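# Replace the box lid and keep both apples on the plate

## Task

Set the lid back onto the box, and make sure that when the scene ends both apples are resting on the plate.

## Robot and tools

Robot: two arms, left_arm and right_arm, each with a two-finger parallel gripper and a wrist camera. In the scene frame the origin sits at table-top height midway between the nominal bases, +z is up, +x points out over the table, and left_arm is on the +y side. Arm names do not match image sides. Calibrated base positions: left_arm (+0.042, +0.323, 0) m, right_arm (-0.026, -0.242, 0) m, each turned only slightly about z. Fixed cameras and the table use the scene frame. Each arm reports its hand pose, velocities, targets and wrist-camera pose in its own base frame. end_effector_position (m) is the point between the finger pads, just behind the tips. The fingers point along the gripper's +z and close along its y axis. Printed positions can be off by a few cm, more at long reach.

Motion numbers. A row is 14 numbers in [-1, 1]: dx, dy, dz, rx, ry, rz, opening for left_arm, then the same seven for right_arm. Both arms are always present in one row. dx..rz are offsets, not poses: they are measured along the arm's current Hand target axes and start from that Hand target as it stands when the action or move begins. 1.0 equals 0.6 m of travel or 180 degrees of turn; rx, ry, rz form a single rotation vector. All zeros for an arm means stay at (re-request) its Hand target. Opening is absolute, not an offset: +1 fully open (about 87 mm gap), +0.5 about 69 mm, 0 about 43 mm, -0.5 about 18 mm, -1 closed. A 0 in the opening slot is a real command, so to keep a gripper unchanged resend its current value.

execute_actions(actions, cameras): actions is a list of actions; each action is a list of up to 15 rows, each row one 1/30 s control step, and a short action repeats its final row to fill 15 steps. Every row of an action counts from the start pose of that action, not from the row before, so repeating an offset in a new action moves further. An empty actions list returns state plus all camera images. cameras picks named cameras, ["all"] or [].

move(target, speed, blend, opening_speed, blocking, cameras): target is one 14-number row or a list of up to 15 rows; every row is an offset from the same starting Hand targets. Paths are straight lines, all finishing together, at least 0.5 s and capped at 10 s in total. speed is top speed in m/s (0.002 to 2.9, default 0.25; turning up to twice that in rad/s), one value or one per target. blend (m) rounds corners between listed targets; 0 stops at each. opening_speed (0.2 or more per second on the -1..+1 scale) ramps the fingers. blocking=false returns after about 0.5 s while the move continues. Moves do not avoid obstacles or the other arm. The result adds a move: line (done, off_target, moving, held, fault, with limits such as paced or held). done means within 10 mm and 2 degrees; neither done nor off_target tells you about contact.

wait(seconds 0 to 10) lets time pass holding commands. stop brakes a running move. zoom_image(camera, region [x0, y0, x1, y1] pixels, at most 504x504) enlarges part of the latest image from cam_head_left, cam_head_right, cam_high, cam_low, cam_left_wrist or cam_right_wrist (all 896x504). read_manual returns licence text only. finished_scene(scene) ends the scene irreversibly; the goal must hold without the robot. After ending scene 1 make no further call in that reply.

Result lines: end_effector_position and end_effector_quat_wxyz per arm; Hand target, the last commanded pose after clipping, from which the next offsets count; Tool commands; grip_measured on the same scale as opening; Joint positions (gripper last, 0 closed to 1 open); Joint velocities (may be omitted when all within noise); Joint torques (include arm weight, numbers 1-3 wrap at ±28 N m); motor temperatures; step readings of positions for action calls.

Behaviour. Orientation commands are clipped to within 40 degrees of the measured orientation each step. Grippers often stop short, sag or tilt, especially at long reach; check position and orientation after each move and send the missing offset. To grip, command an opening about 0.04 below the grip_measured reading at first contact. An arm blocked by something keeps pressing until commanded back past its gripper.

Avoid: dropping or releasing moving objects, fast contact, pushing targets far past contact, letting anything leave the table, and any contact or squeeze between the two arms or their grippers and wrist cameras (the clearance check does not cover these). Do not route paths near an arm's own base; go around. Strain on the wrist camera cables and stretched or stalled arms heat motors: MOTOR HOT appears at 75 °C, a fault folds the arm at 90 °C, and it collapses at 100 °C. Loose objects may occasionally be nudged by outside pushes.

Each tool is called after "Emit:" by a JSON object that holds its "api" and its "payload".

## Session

Emit:
{"api": "execute_actions", "payload": {"actions": []}}

Scene clock: 0.00 s.
left_arm: end_effector_position=(+0.2769, -0.1039, +0.2094) grip_measured=+1.000 end_effector_quat_wxyz=(+0.538, +0.040, +0.827, -0.157) | right_arm: end_effector_position=(+0.2581, +0.1050, +0.1437) grip_measured=+0.986 end_effector_quat_wxyz=(+0.531, +0.069, +0.832, +0.145)
Joint positions: left_arm=[-0.32 0.77 0.699 -0.31 0.012 -0.23 1] | right_arm=[0.503 0.677 0.438 -0.186 0.293 0.478 0.993]
Joint velocities: within noise
Joint torques (N m): no reading
Motor temperatures (°C): left_arm=[30 31 45 40 31 33 30] | right_arm=[34 46 42 30 32 32 32]
Heat: left arm: 45 °C; right arm: 46 °C.
Hand target: left_arm +0.2784, -0.1043, +0.2160; +0.545, +0.040, +0.822, -0.159 | right_arm +0.2590, +0.1057, +0.1474; +0.534, +0.070, +0.830, +0.147
Tool commands: left_gripper/opening=+1.0 right_gripper/opening=+1.0
camera_calibration:
cam_left_wrist: T_world_to_cam=[[-0.292813, -0.923697, 0.247073, -0.0716362], [-0.893734, 0.172555, -0.414082, 0.389789], [0.339853, -0.342066, -0.876066, 0.198278], [0, 0, 0, 1]] pos_world=[0.260006, -0.0656057, 0.352809]
cam_right_wrist: T_world_to_cam=[[0.0275309, -0.935856, -0.351307, 0.143957], [-0.948466, 0.0865289, -0.304835, 0.307916], [0.31568, 0.341595, -0.885245, 0.151967], [0, 0, 0, 1]] pos_world=[0.240112, 0.0561678, 0.278965]

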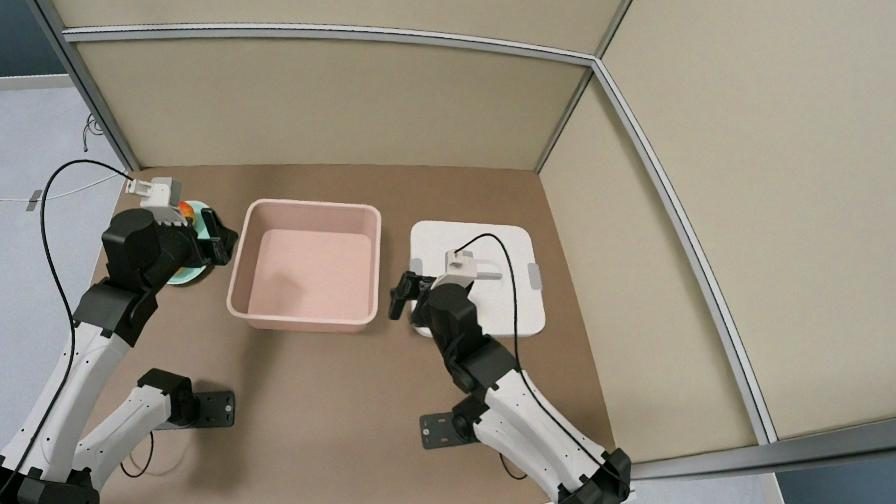

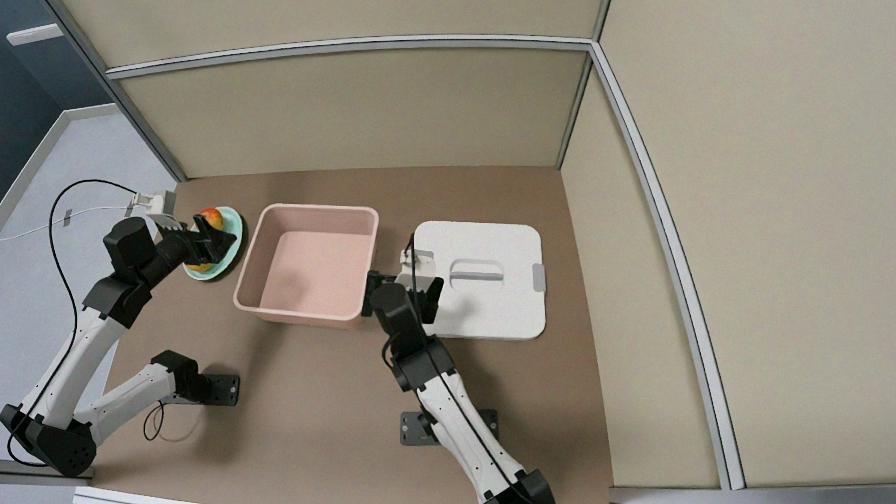

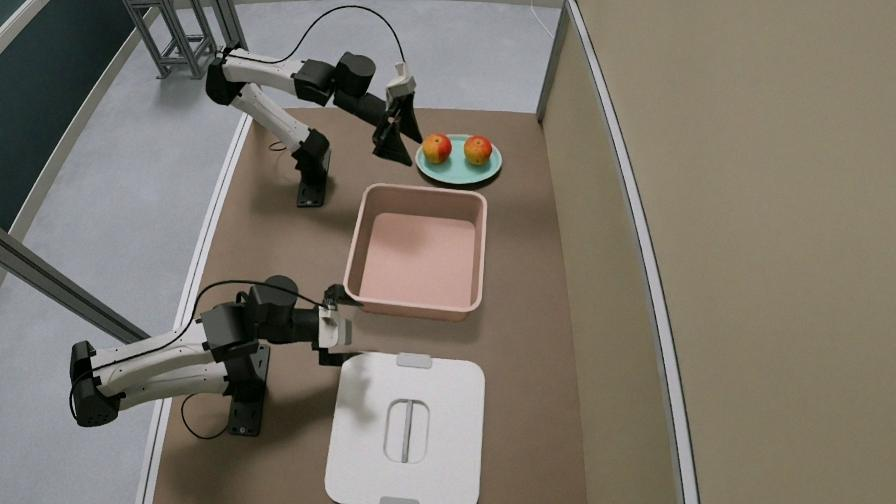

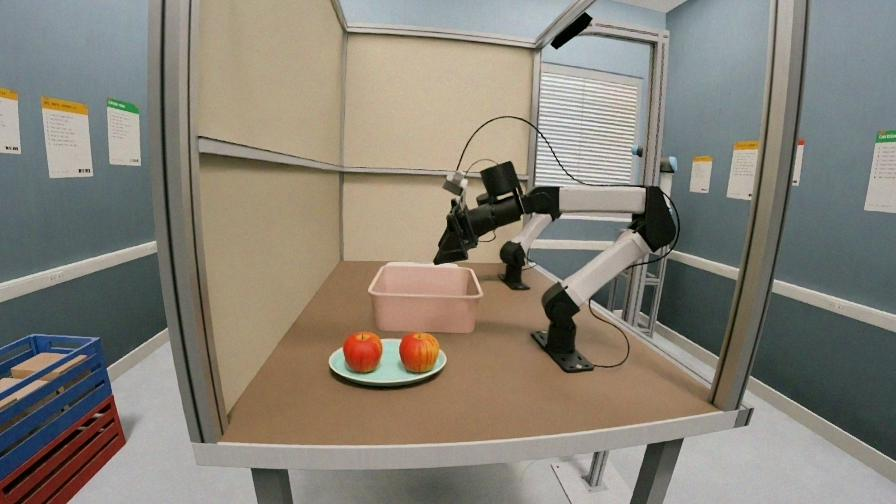

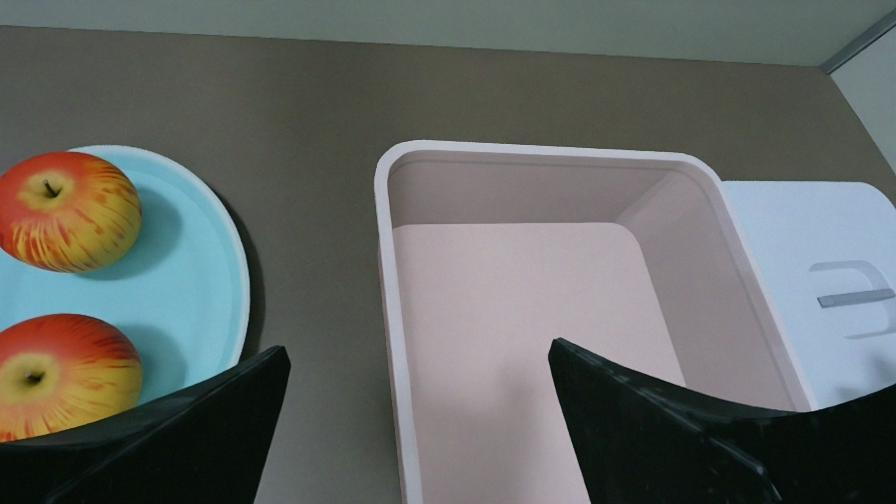

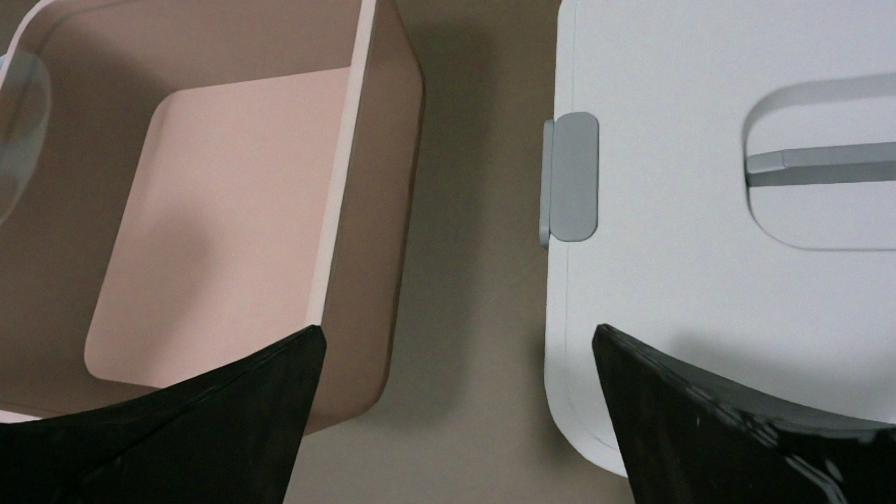

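Emit:
{"api": "zoom_image", "payload": {"camera": "cam_high", "region": [320, 150, 530, 360]}}

Emit:
{"api": "zoom_image", "payload": {"camera": "cam_head_right", "region": [210, 150, 420, 350]}}

Scaled by 2.400.

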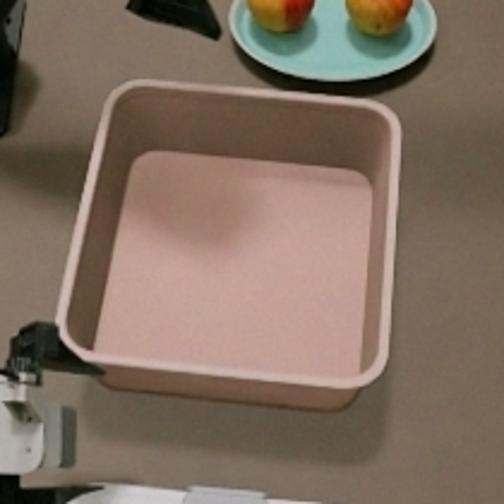

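Scaled by 2.400.

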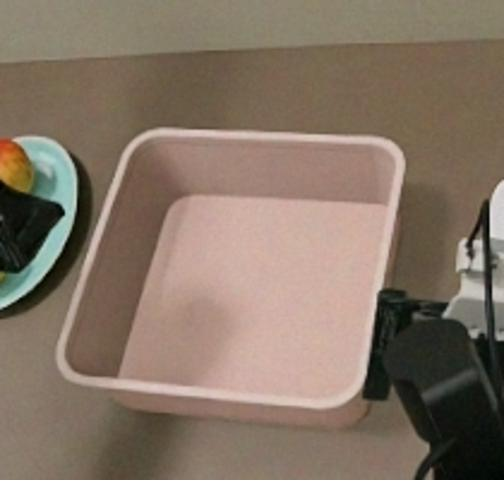

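Emit:
{"api": "move", "payload": {"target": [-0.093,0.242,-0.145,0,0,0,1,-0.0545,-0.344,0.151,-0.199,0.367,-0.471,0], "speed": 0.6, "cameras": ["cam_right_wrist"]}}

Scene clock: 77.33 s.
left_arm: end_effector_position=(+0.2579, +0.0650, +0.2580) grip_measured=+1.000 end_effector_quat_wxyz=(+0.539, +0.030, +0.826, -0.161) | right_arm: end_effector_position=(+0.3606, -0.0830, +0.0727) grip_measured=+0.000 end_effector_quat_wxyz=(-0.007, +0.685, -0.729, -0.003)
Joint positions: left_arm=[0.793 0.994 1.055 -0.796 0.993 0.395 1] | right_arm=[-0.12 1.938 1.55 -1.178 -0.014 -1.629 0.5]
Joint torques (N m): left_arm=[0.9 -1.58 9.42 1.08 0.41 0.29] | right_arm=[0.98 -7.54 8.18 -0.04 0.13 -0.12]
Motor temperatures (°C): left_arm=[30 31 51 46 31 33 30] | right_arm=[34 43 46 34 32 32 32]
Heat: left arm: 51 °C; right arm: 46 °C.
Hand target: left_arm +0.2587, +0.0655, +0.2662; +0.545, +0.040, +0.822, -0.159 | right_arm +0.3633, -0.0834, +0.0750; +0.001, +0.693, -0.721, +0.000
Off the commanded pose: left_arm 0.008 m, 1 deg | right_arm 0.004 m, 2 deg.
move: done
camera_calibration:
cam_right_wrist: T_world_to_cam=[[0.994756, -0.102261, -0.00193529, -0.364681], [-0.0703202, -0.69754, 0.713087, -0.0559855], [-0.0742712, -0.709211, -0.701073, 0.161023], [0, 0, 0, 1]] pos_world=[0.370791, 0.0378548, 0.152106]
Images, in order (width x height): cam_right_wrist 896x504.

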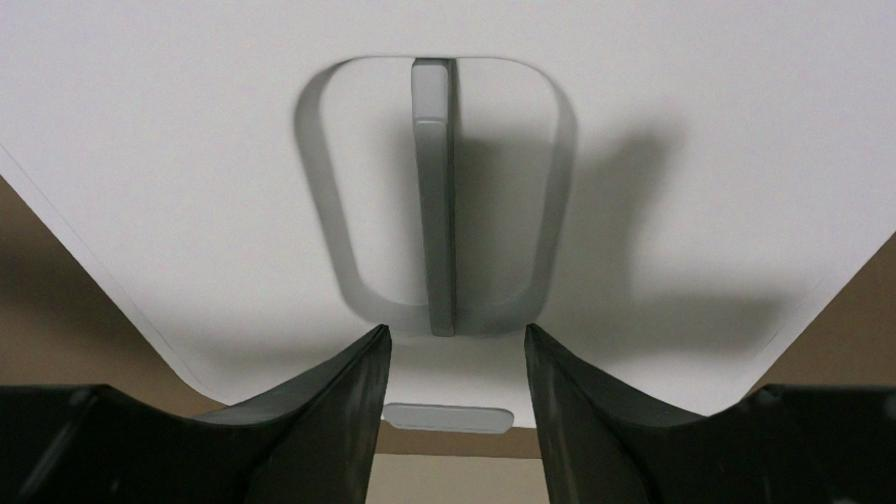

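Emit:
{"api": "move", "payload": {"target": [[0,0,0,0,0,0,1,-0.007,0.002,0.09,0,0,-0.006,0],[0,0,0,0,0,0,1,-0.007,0.002,0.09,0,0,-0.006,-1],[0,0,0,0,0,0,1,-0.007,0.002,-0.165,0,0,-0.006,-1],[0,0,0,0,0,0,1,-0.654,0.021,-0.165,0,0,0.0206,-1]], "speed": [0.12,0.2,0.25,0.35], "opening_speed": 1.2, "blend": [0,0,0.05,0], "cameras": ["cam_high","cam_low","cam_right_wrist"]}}

Emit:
{"api": "zoom_image", "payload": {"camera": "cam_low", "region": [340, 200, 520, 340]}}

Emit:
{"api": "zoom_image", "payload": {"camera": "cam_high", "region": [320, 150, 530, 360]}}

Scene clock: 105.67 s.
left_arm: end_effector_position=(+0.2578, +0.0648, +0.2579) grip_measured=+1.000 end_effector_quat_wxyz=(+0.539, +0.031, +0.826, -0.161) | right_arm: end_effector_position=(+0.3618, +0.3089, +0.1671) grip_measured=-0.703 end_effector_quat_wxyz=(-0.141, +0.682, -0.717, +0.002)
Joint positions: left_arm=[0.793 0.994 1.055 -0.797 0.993 0.396 1] | right_arm=[0.769 2.396 2.662 -1.554 0.007 -0.752 0.149]
Joint torques (N m): left_arm=[0.87 -1.65 9.44 1.08 0.4 0.29] | right_arm=[0.17 -11.03 8.57 0.69 0.15 0.19]
Motor temperatures (°C): left_arm=[30 31 50 43 31 33 30] | right_arm=[34 49 47 33 32 32 32]
Heat: left arm: 50 °C; right arm: 49 °C.
Hand target: left_arm +0.2587, +0.0655, +0.2662; +0.545, +0.040, +0.822, -0.159 | right_arm +0.3666, +0.3092, +0.1737; +0.001, +0.669, -0.743, +0.000
Off the commanded pose: left_arm 0.008 m, 1 deg | right_arm 0.008 m, 17 deg.
joint sent to its limit (right arm) — joint 4 (wrist pitch), lower limit. The joint targets are off in orientation, not in position.
move: off_target (right_arm)
camera_calibration:
cam_right_wrist: T_world_to_cam=[[0.97768, -0.107518, 0.180504, -0.348416], [-0.191114, -0.812004, 0.551475, 0.256236], [0.0872761, -0.573663, -0.814428, 0.423934], [0, 0, 0, 1]] pos_world=[0.352611, 0.413799, 0.266846]
Images, in order (width x height): cam_high 896x504, cam_low 896x504, cam_right_wrist 896x504.

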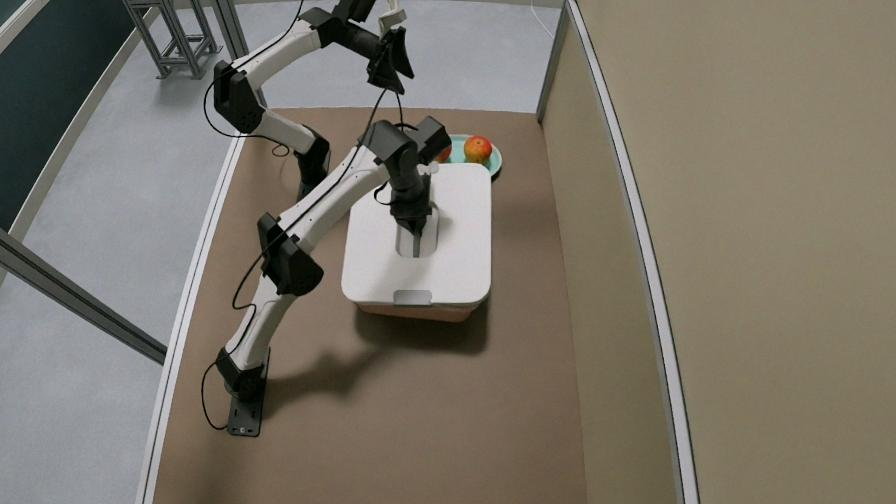

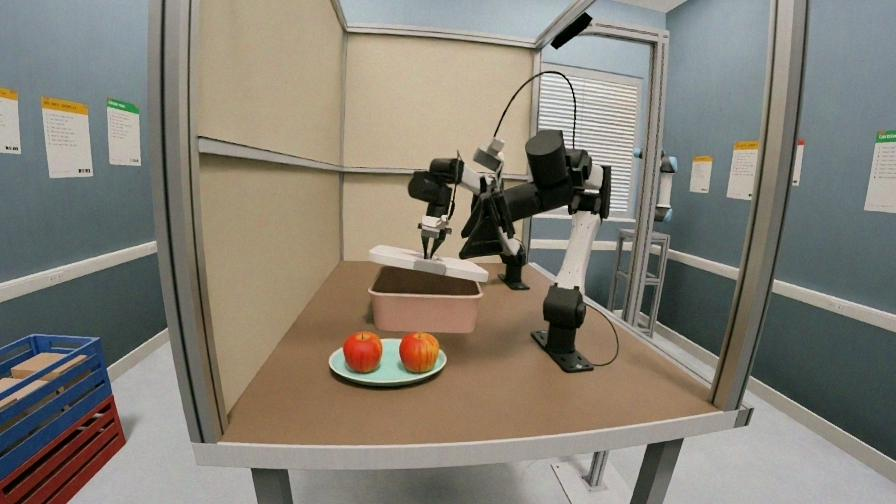

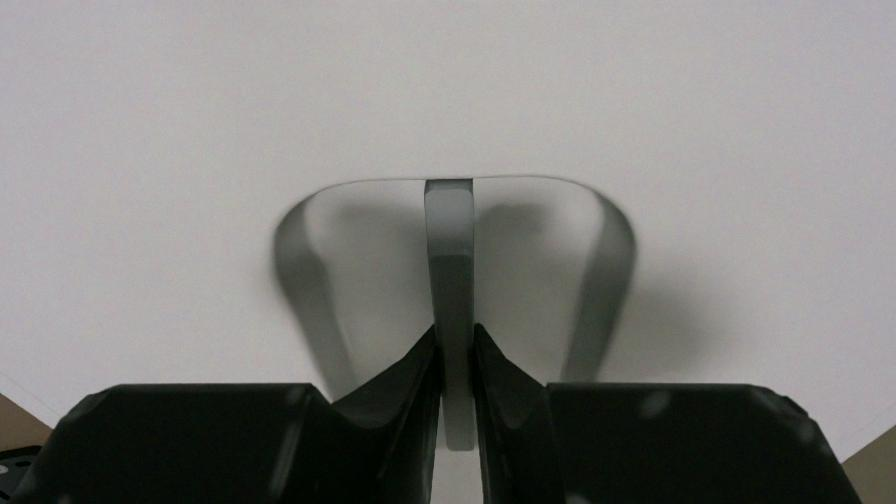

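Scaled by 2.800.

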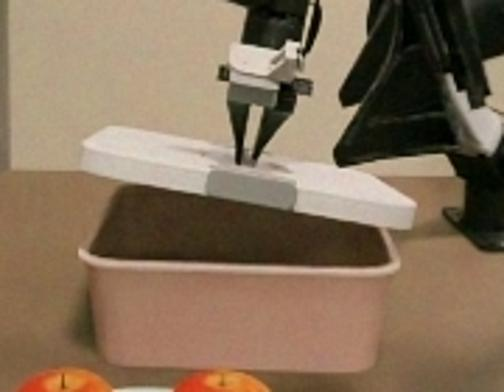

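Scaled by 2.400.

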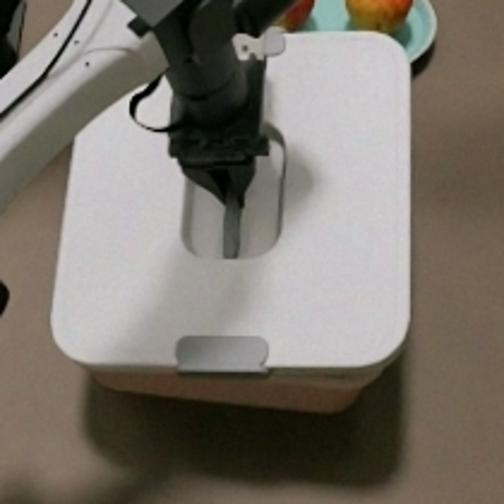

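Emit:
{"api": "move", "payload": {"target": [[0,0,0,0,0,0,1,0.004,-0.012,0.08,0,0,0,-1],[0,0,0,0,0,0,1,0.004,-0.012,0.115,0,0,0,-1]], "speed": [0.15,0.07], "blend": [0.01,0], "cameras": ["cam_low","cam_high"]}}

Emit:
{"api": "zoom_image", "payload": {"camera": "cam_low", "region": [340, 200, 520, 340]}}

Emit:
{"api": "zoom_image", "payload": {"camera": "cam_high", "region": [320, 150, 530, 360]}}

Scene clock: 129.37 s.
left_arm: end_effector_position=(+0.2578, +0.0648, +0.2579) grip_measured=+1.000 end_effector_quat_wxyz=(+0.539, +0.031, +0.826, -0.161) | right_arm: end_effector_position=(+0.3666, +0.3086, +0.1202) grip_measured=-0.665 end_effector_quat_wxyz=(-0.091, +0.677, -0.730, -0.007)
Joint positions: left_arm=[0.793 0.994 1.055 -0.797 0.993 0.396 1] | right_arm=[0.753 2.506 2.68 -1.562 -0.014 -0.741 0.168]
Joint torques (N m): left_arm=[0.88 -1.59 9.47 1.07 0.39 0.3] | right_arm=[-0.08 -8.96 6.34 0.59 0.22 0.06]
Heat: left arm: 50 °C; right arm: 53 °C.
Hand target: left_arm +0.2587, +0.0655, +0.2662; +0.545, +0.040, +0.822, -0.159 | right_arm +0.3733, +0.3060, +0.1047; +0.001, +0.669, -0.743, +0.000
Off the commanded pose: left_arm 0.008 m, 1 deg | right_arm 0.017 m, 11 deg.
joint read past its limit (right arm) — joint 4 (wrist pitch), lower limit.
joint sent to its limit (right arm) — joint 4 (wrist pitch), lower limit. The joint targets are off in orientation, not in position.
move: off_target (right_arm)
Images, in order (width x height): cam_high 896x504, cam_low 896x504.

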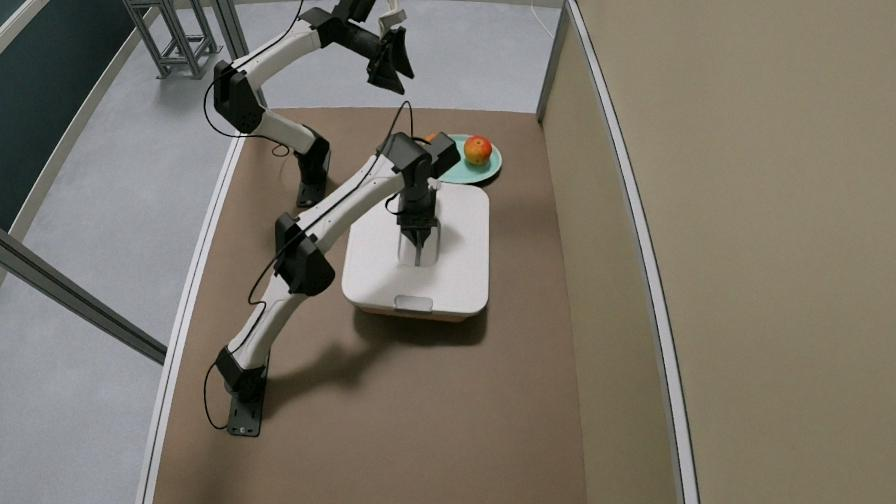

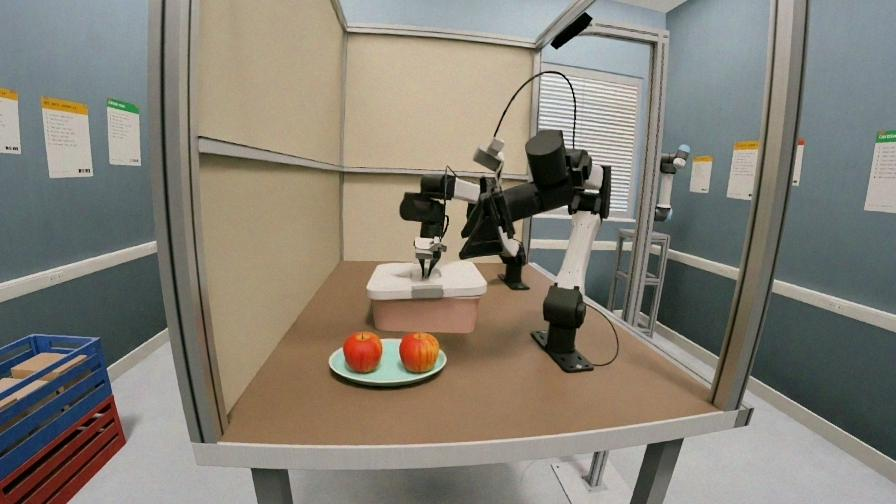

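Scaled by 2.800.

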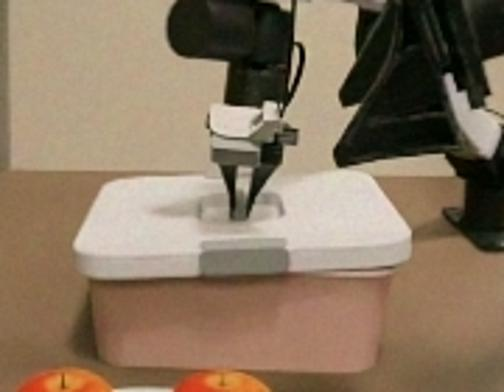

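Scaled by 2.400.

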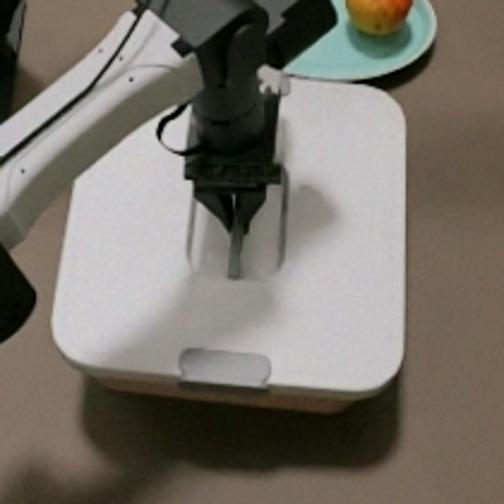

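Emit:
{"api": "move", "payload": {"target": [[0,0,0,0,0,0,1,-0.004,0,-0.022,0,0,0.012,-1],[0,0,0,0,0,0,1,-0.007,0,0.005,0,0,0.012,-1]], "speed": [0.12,0.08], "cameras": ["cam_low","cam_high"]}}

Emit:
{"api": "zoom_image", "payload": {"camera": "cam_low", "region": [340, 200, 520, 340]}}

Emit:
{"api": "zoom_image", "payload": {"camera": "cam_high", "region": [320, 150, 530, 360]}}

Scene clock: 151.23 s.
left_arm: end_effector_position=(+0.2578, +0.0648, +0.2579) grip_measured=+1.000 end_effector_quat_wxyz=(+0.539, +0.031, +0.826, -0.161) | right_arm: end_effector_position=(+0.3673, +0.3100, +0.1191) grip_measured=-0.665 end_effector_quat_wxyz=(+0.092, -0.670, +0.736, +0.008)
Joint positions: left_arm=[0.793 0.994 1.055 -0.797 0.993 0.396 1] | right_arm=[0.753 2.522 2.706 -1.57 -0.014 -0.722 0.167]
Joint torques (N m): left_arm=[0.94 -1.66 9.4 1.06 0.4 0.28] | right_arm=[0.21 -8.54 6.39 0.68 0.22 0.25]
Motor temperatures (°C): left_arm=[30 31 50 41 32 33 30] | right_arm=[34 56 47 32 32 32 33]
Heat: left arm: 50 °C; right arm: 56 °C.
Hand target: left_arm +0.2587, +0.0655, +0.2662; +0.545, +0.040, +0.822, -0.159 | right_arm +0.3738, +0.3101, +0.1017; -0.001, -0.655, +0.756, +0.000
Off the commanded pose: left_arm 0.008 m, 1 deg | right_arm 0.019 m, 11 deg.
joint read past its limit (right arm) — joint 4 (wrist pitch), lower limit.
joint sent to its limit (right arm) — joint 4 (wrist pitch), lower limit. The joint targets are off in orientation, not in position.
move: off_target (right_arm)
Images, in order (width x height): cam_high 896x504, cam_low 896x504.

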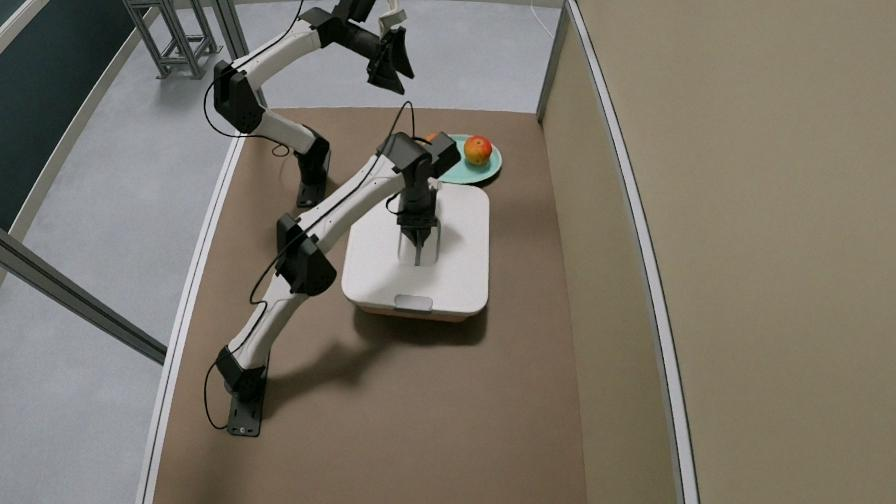

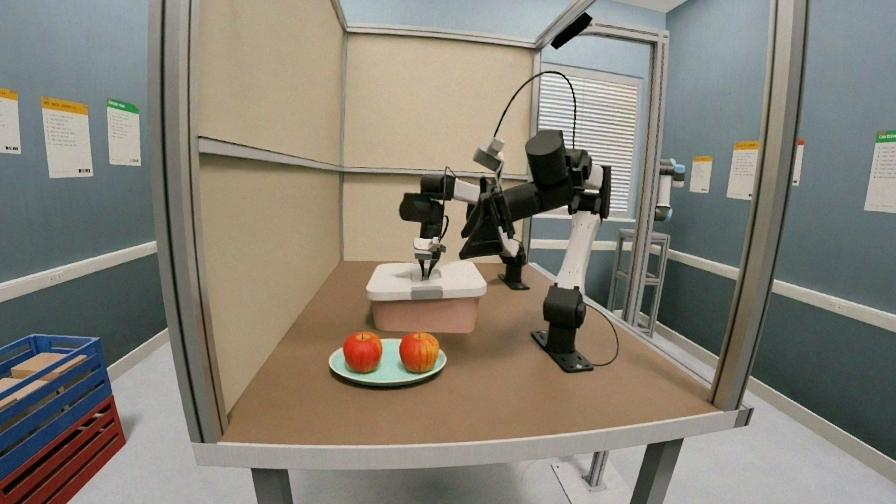

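Scaled by 2.800.

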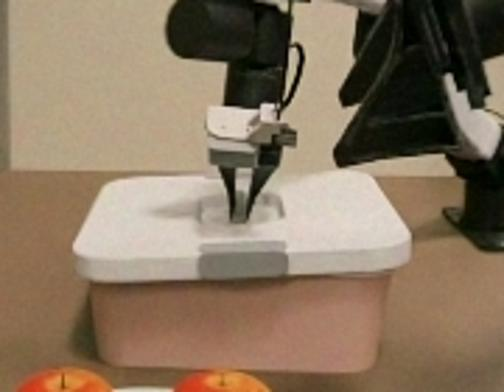

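Scaled by 2.400.

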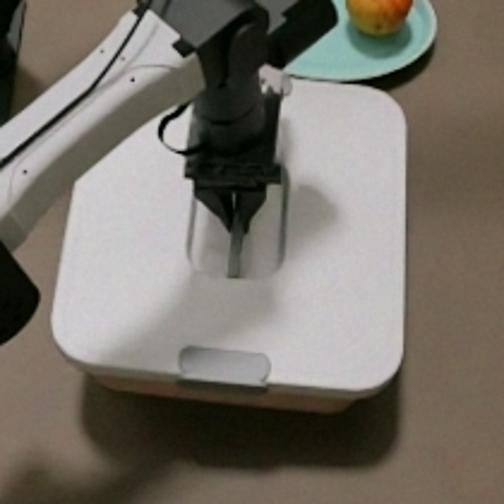

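Emit:
{"api": "move", "payload": {"target": [[0,0,0,0,0,0,1,0,0.008,-0.025,0,0,0,-1],[0,0,0,0,0,0,1,0,0.008,-0.025,0,0,0,-0.4],[0,0,0,0,0,0,1,0,0.008,-0.11,0,0,0,-0.4],[0,0,0,0,0,0,1,-0.061,0.196,-0.1,0,0,0,-1],[0,0,0,0,0,0,1,-0.061,0.196,-0.005,0,0,0,-1]], "speed": [0.25,0.25,0.25,0.35,0.08], "blend": [0,0,0.02,0,0], "cameras": ["cam_low","cam_high"]}}

Emit:
{"api": "zoom_image", "payload": {"camera": "cam_low", "region": [340, 200, 520, 340]}}

Emit:
{"api": "zoom_image", "payload": {"camera": "cam_high", "region": [320, 150, 530, 360]}}

Scene clock: 178.60 s.
left_arm: end_effector_position=(+0.2578, +0.0648, +0.2579) grip_measured=+1.000 end_effector_quat_wxyz=(+0.539, +0.031, +0.826, -0.161) | right_arm: end_effector_position=(+0.2625, +0.3632, +0.1230) grip_measured=-1.000 end_effector_quat_wxyz=(+0.060, -0.663, +0.746, +0.009)
Joint positions: left_arm=[0.793 0.994 1.055 -0.797 0.993 0.396 1] | right_arm=[0.992 2.417 2.527 -1.56 0.014 -0.461 0]
Joint torques (N m): left_arm=[0.92 -1.57 9.4 1.07 0.41 0.29] | right_arm=[-0.01 -8.49 4.9 0.46 -0.06 0.12]
Motor temperatures (°C): left_arm=[30 31 50 41 32 33 30] | right_arm=[34 59 46 32 32 32 33]
Heat: left arm: 50 °C; right arm: 59 °C.
Hand target: left_arm +0.2587, +0.0655, +0.2662; +0.545, +0.040, +0.822, -0.159 | right_arm +0.2625, +0.3631, +0.1049; -0.001, -0.655, +0.756, +0.000
Off the commanded pose: left_arm 0.008 m, 1 deg | right_arm 0.018 m, 7 deg.
joint read past its limit (right arm) — joint 4 (wrist pitch), lower limit.
joint sent to its limit (right arm) — joint 4 (wrist pitch), lower limit. The joint targets are off in orientation, not in position.
move: off_target (right_arm); target 2's new opening was sent with right_arm's hand 0.003 m and 11 deg from that target; target 4's new opening was sent with right_arm's hand 0.016 m and 11 deg from that target
Images, in order (width x height): cam_high 896x504, cam_low 896x504.

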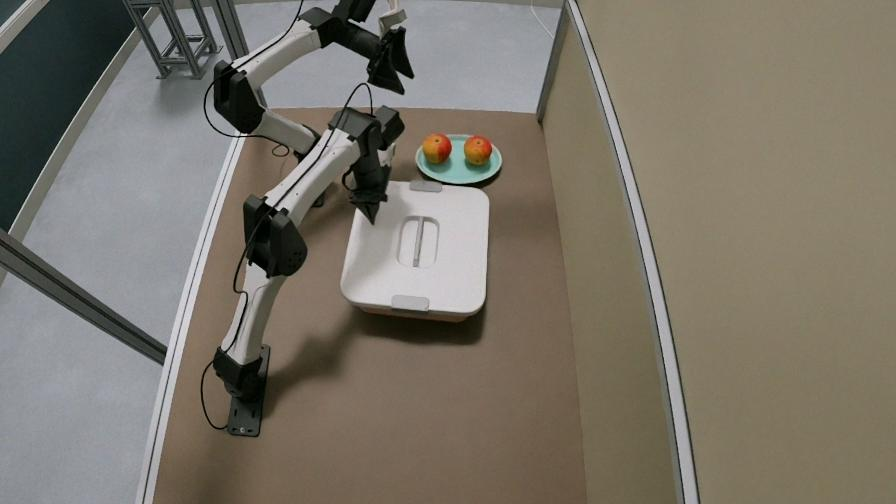

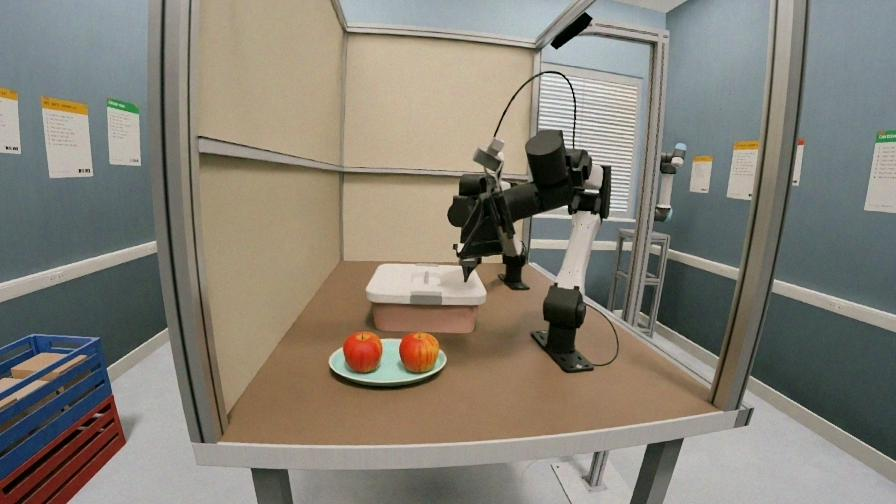

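Scaled by 2.800.

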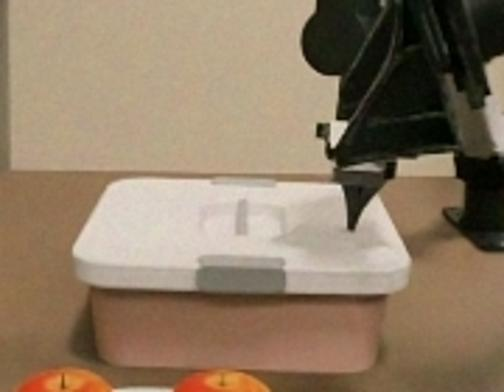

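Scaled by 2.400.

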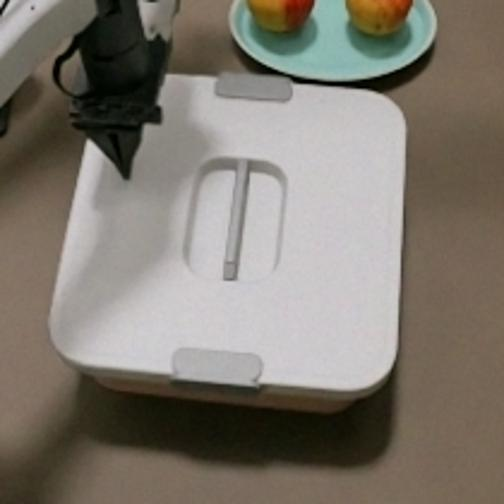

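Emit:
{"api": "move", "payload": {"target": [[0,0,0,0,0,0,1,0,0,-0.08,0,0,0,-1],[0,0,0,0,0,0,1,0.266,-0.19,-0.08,0,0,0,-1],[0,0,0,0,0,0,1,0.266,-0.19,0.01,0,0,0,-1],[0,0,0,0,0,0,1,0.284,-0.192,0.01,0,0,0,-1]], "speed": [0.2,0.35,0.08,0.05], "blend": [0.02,0,0,0], "cameras": ["cam_low","cam_high"]}}

Emit:
{"api": "zoom_image", "payload": {"camera": "cam_low", "region": [340, 200, 520, 340]}}

Emit:
{"api": "zoom_image", "payload": {"camera": "cam_high", "region": [320, 150, 530, 360]}}

Scene clock: 201.20 s.
left_arm: end_effector_position=(+0.2578, +0.0648, +0.2579) grip_measured=+1.000 end_effector_quat_wxyz=(+0.539, +0.031, +0.826, -0.161) | right_arm: end_effector_position=(+0.3490, +0.1840, +0.1222) grip_measured=-1.000 end_effector_quat_wxyz=(+0.019, -0.655, +0.756, -0.007)
Joint positions: left_arm=[0.793 0.994 1.055 -0.797 0.993 0.396 1] | right_arm=[0.569 2.132 2.032 -1.43 0.008 -0.859 0]
Joint torques (N m): left_arm=[0.95 -1.62 9.39 1.07 0.41 0.28] | right_arm=[-1.22 -7.1 2.26 0.58 -0.06 -0.22]
Motor temperatures (°C): left_arm=[30 31 50 41 32 33 30] | right_arm=[34 58 45 32 32 32 33]
Heat: left arm: 50 °C; right arm: 58 °C.
Hand target: left_arm +0.2587, +0.0655, +0.2662; +0.545, +0.040, +0.822, -0.159 | right_arm +0.3524, +0.1781, +0.0988; -0.001, -0.655, +0.756, +0.000
Off the commanded pose: left_arm 0.008 m, 1 deg | right_arm 0.024 m, 2 deg.
move: off_target (right_arm)
Images, in order (width x height): cam_high 896x504, cam_low 896x504.

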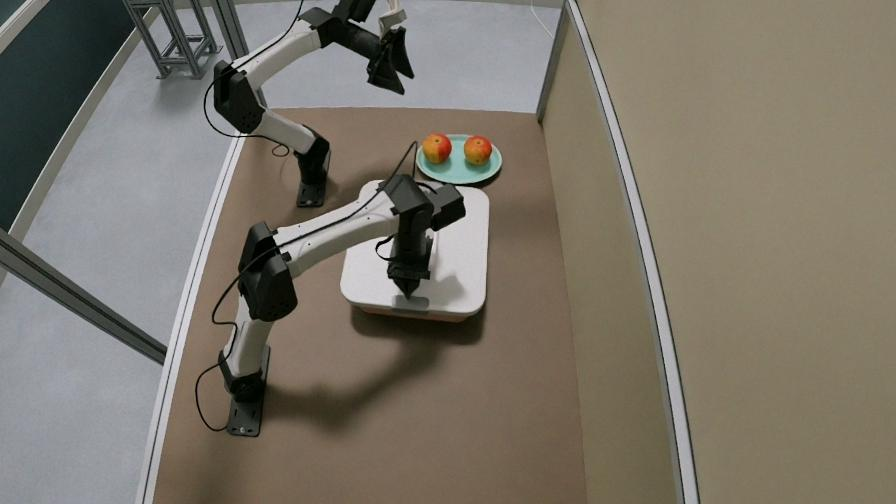

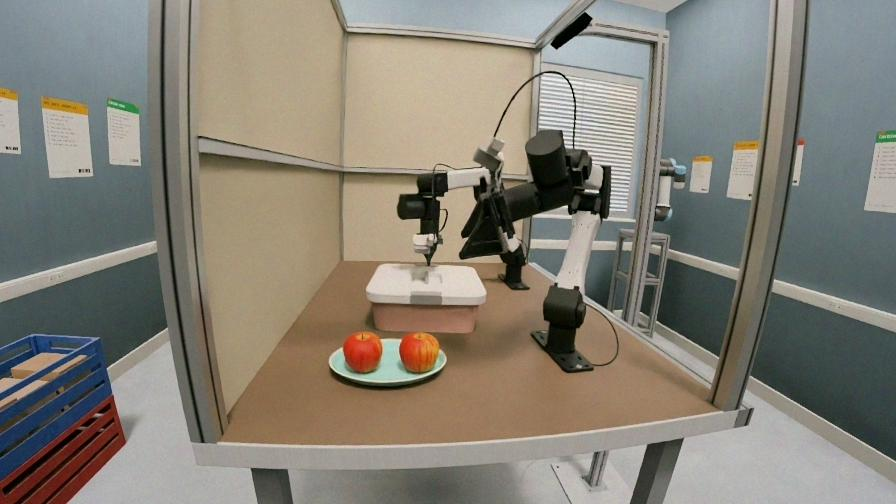

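Scaled by 2.800.

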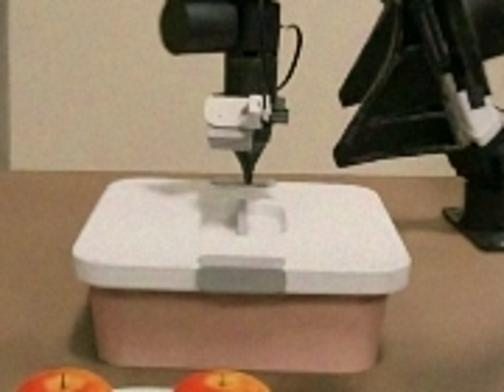

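Scaled by 2.400.

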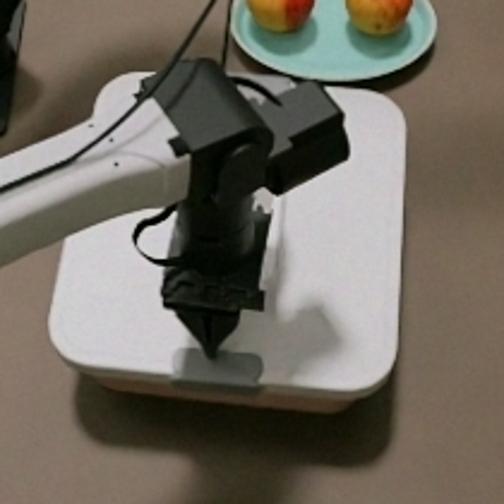

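Emit:
{"api": "move", "payload": {"target": [[0,0,0,0,0,0,1,0,0,-0.08,0,0,0,-1],[0,0,0,0,0,0,1,0.25,0,-0.12,0,0,0,-1]], "speed": 0.4, "blend": [0.03,0], "cameras": ["cam_head_left","cam_head_right","cam_high","cam_right_wrist"]}}

Emit:
{"api": "zoom_image", "payload": {"camera": "cam_head_right", "region": [210, 170, 410, 350]}}

Emit:
{"api": "zoom_image", "payload": {"camera": "cam_head_left", "region": [210, 170, 410, 350]}}

Emit:
{"api": "zoom_image", "payload": {"camera": "cam_high", "region": [330, 240, 510, 340]}}

Scene clock: 249.20 s.
left_arm: end_effector_position=(+0.2578, +0.0648, +0.2579) grip_measured=+1.000 end_effector_quat_wxyz=(+0.539, +0.031, +0.826, -0.161) | right_arm: end_effector_position=(+0.3369, +0.0287, +0.1674) grip_measured=-1.000 end_effector_quat_wxyz=(+0.000, -0.648, +0.762, -0.003)
Joint positions: left_arm=[0.793 0.994 1.055 -0.797 0.993 0.396 1] | right_arm=[0.203 1.891 1.862 -1.538 0.006 -1.206 0]
Joint torques (N m): left_arm=[0.91 -1.58 9.46 1.07 0.39 0.29] | right_arm=[0.76 -9.37 5.07 -0.01 -0.05 -0.12]
Motor temperatures (°C): left_arm=[30 31 50 40 32 33 30] | right_arm=[34 52 43 32 32 32 32]
Heat: left arm: 50 °C; right arm: 52 °C.
Hand target: left_arm +0.2587, +0.0655, +0.2662; +0.545, +0.040, +0.822, -0.159 | right_arm +0.3313, +0.0297, +0.1710; -0.001, -0.655, +0.756, +0.000
Off the commanded pose: left_arm 0.008 m, 1 deg | right_arm 0.007 m, 1 deg.
move: done; blend cut to 0.0237 m at target 1
camera_calibration:
cam_right_wrist: T_world_to_cam=[[0.979633, -0.200789, -0.00170149, -0.321706], [-0.13701, -0.674607, 0.72535, -0.0275977], [-0.14679, -0.710344, -0.688378, 0.327268], [0, 0, 0, 1]] pos_world=[0.359413, 0.14926, 0.244755]
Images, in order (width x height): cam_head_left 896x504, cam_head_right 896x504, cam_high 896x504, cam_right_wrist 896x504.

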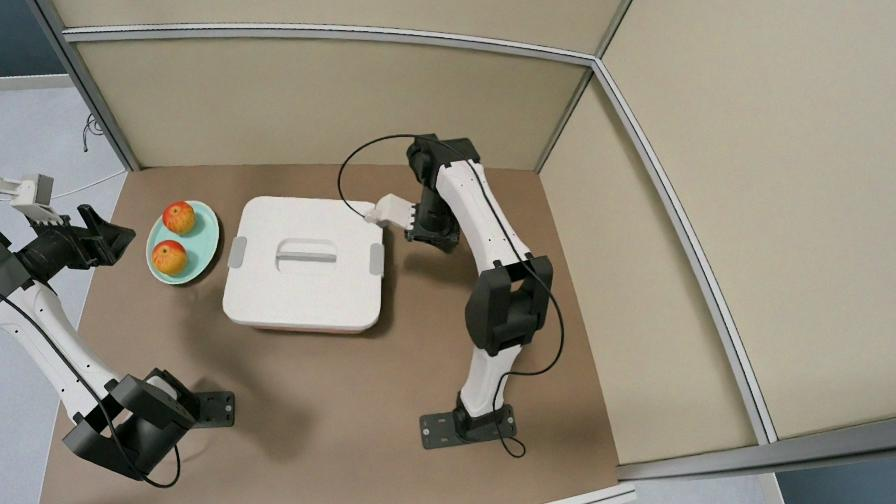

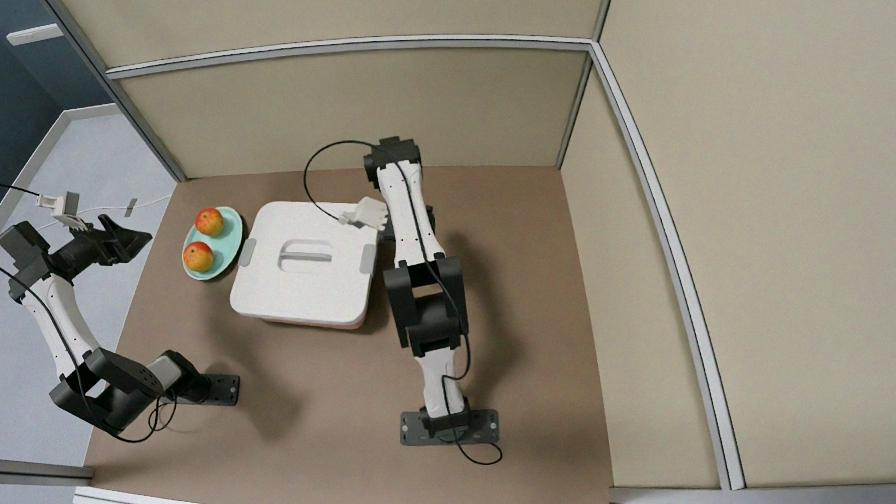

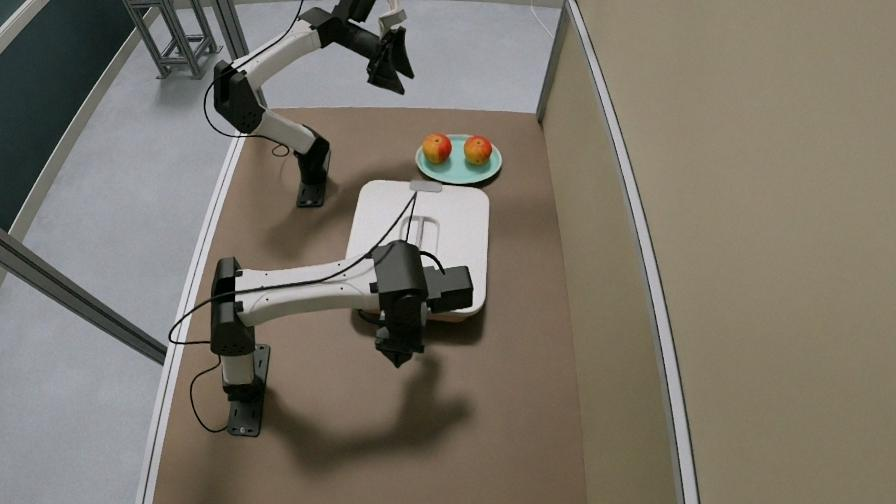

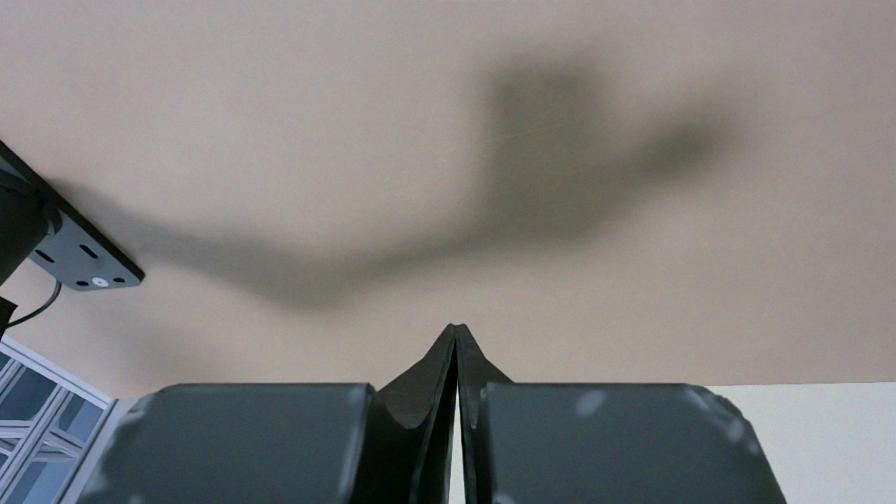

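Scaled by 2.520.

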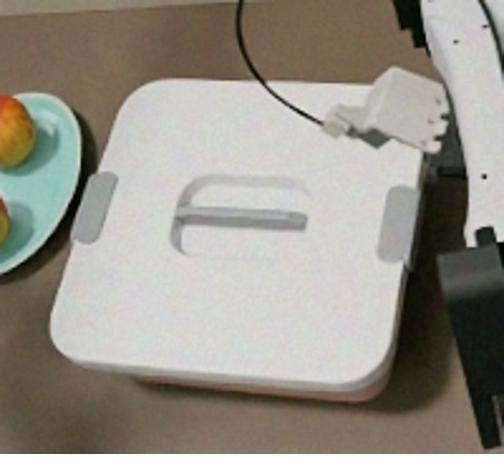

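Scaled by 2.520.

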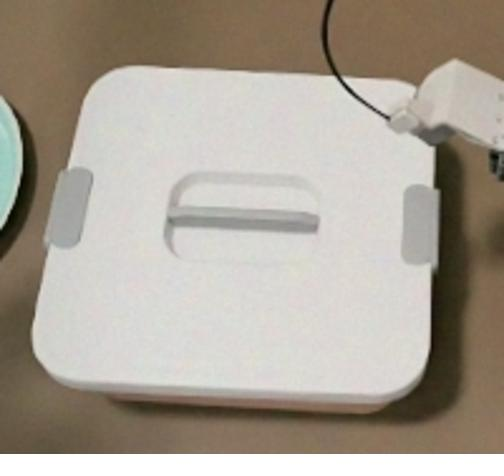

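Scaled by 2.800.

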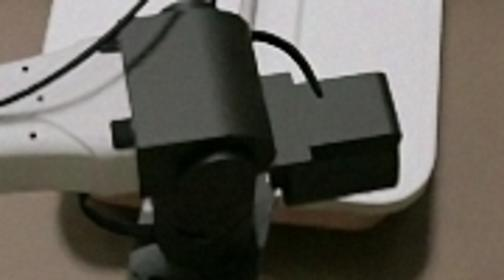

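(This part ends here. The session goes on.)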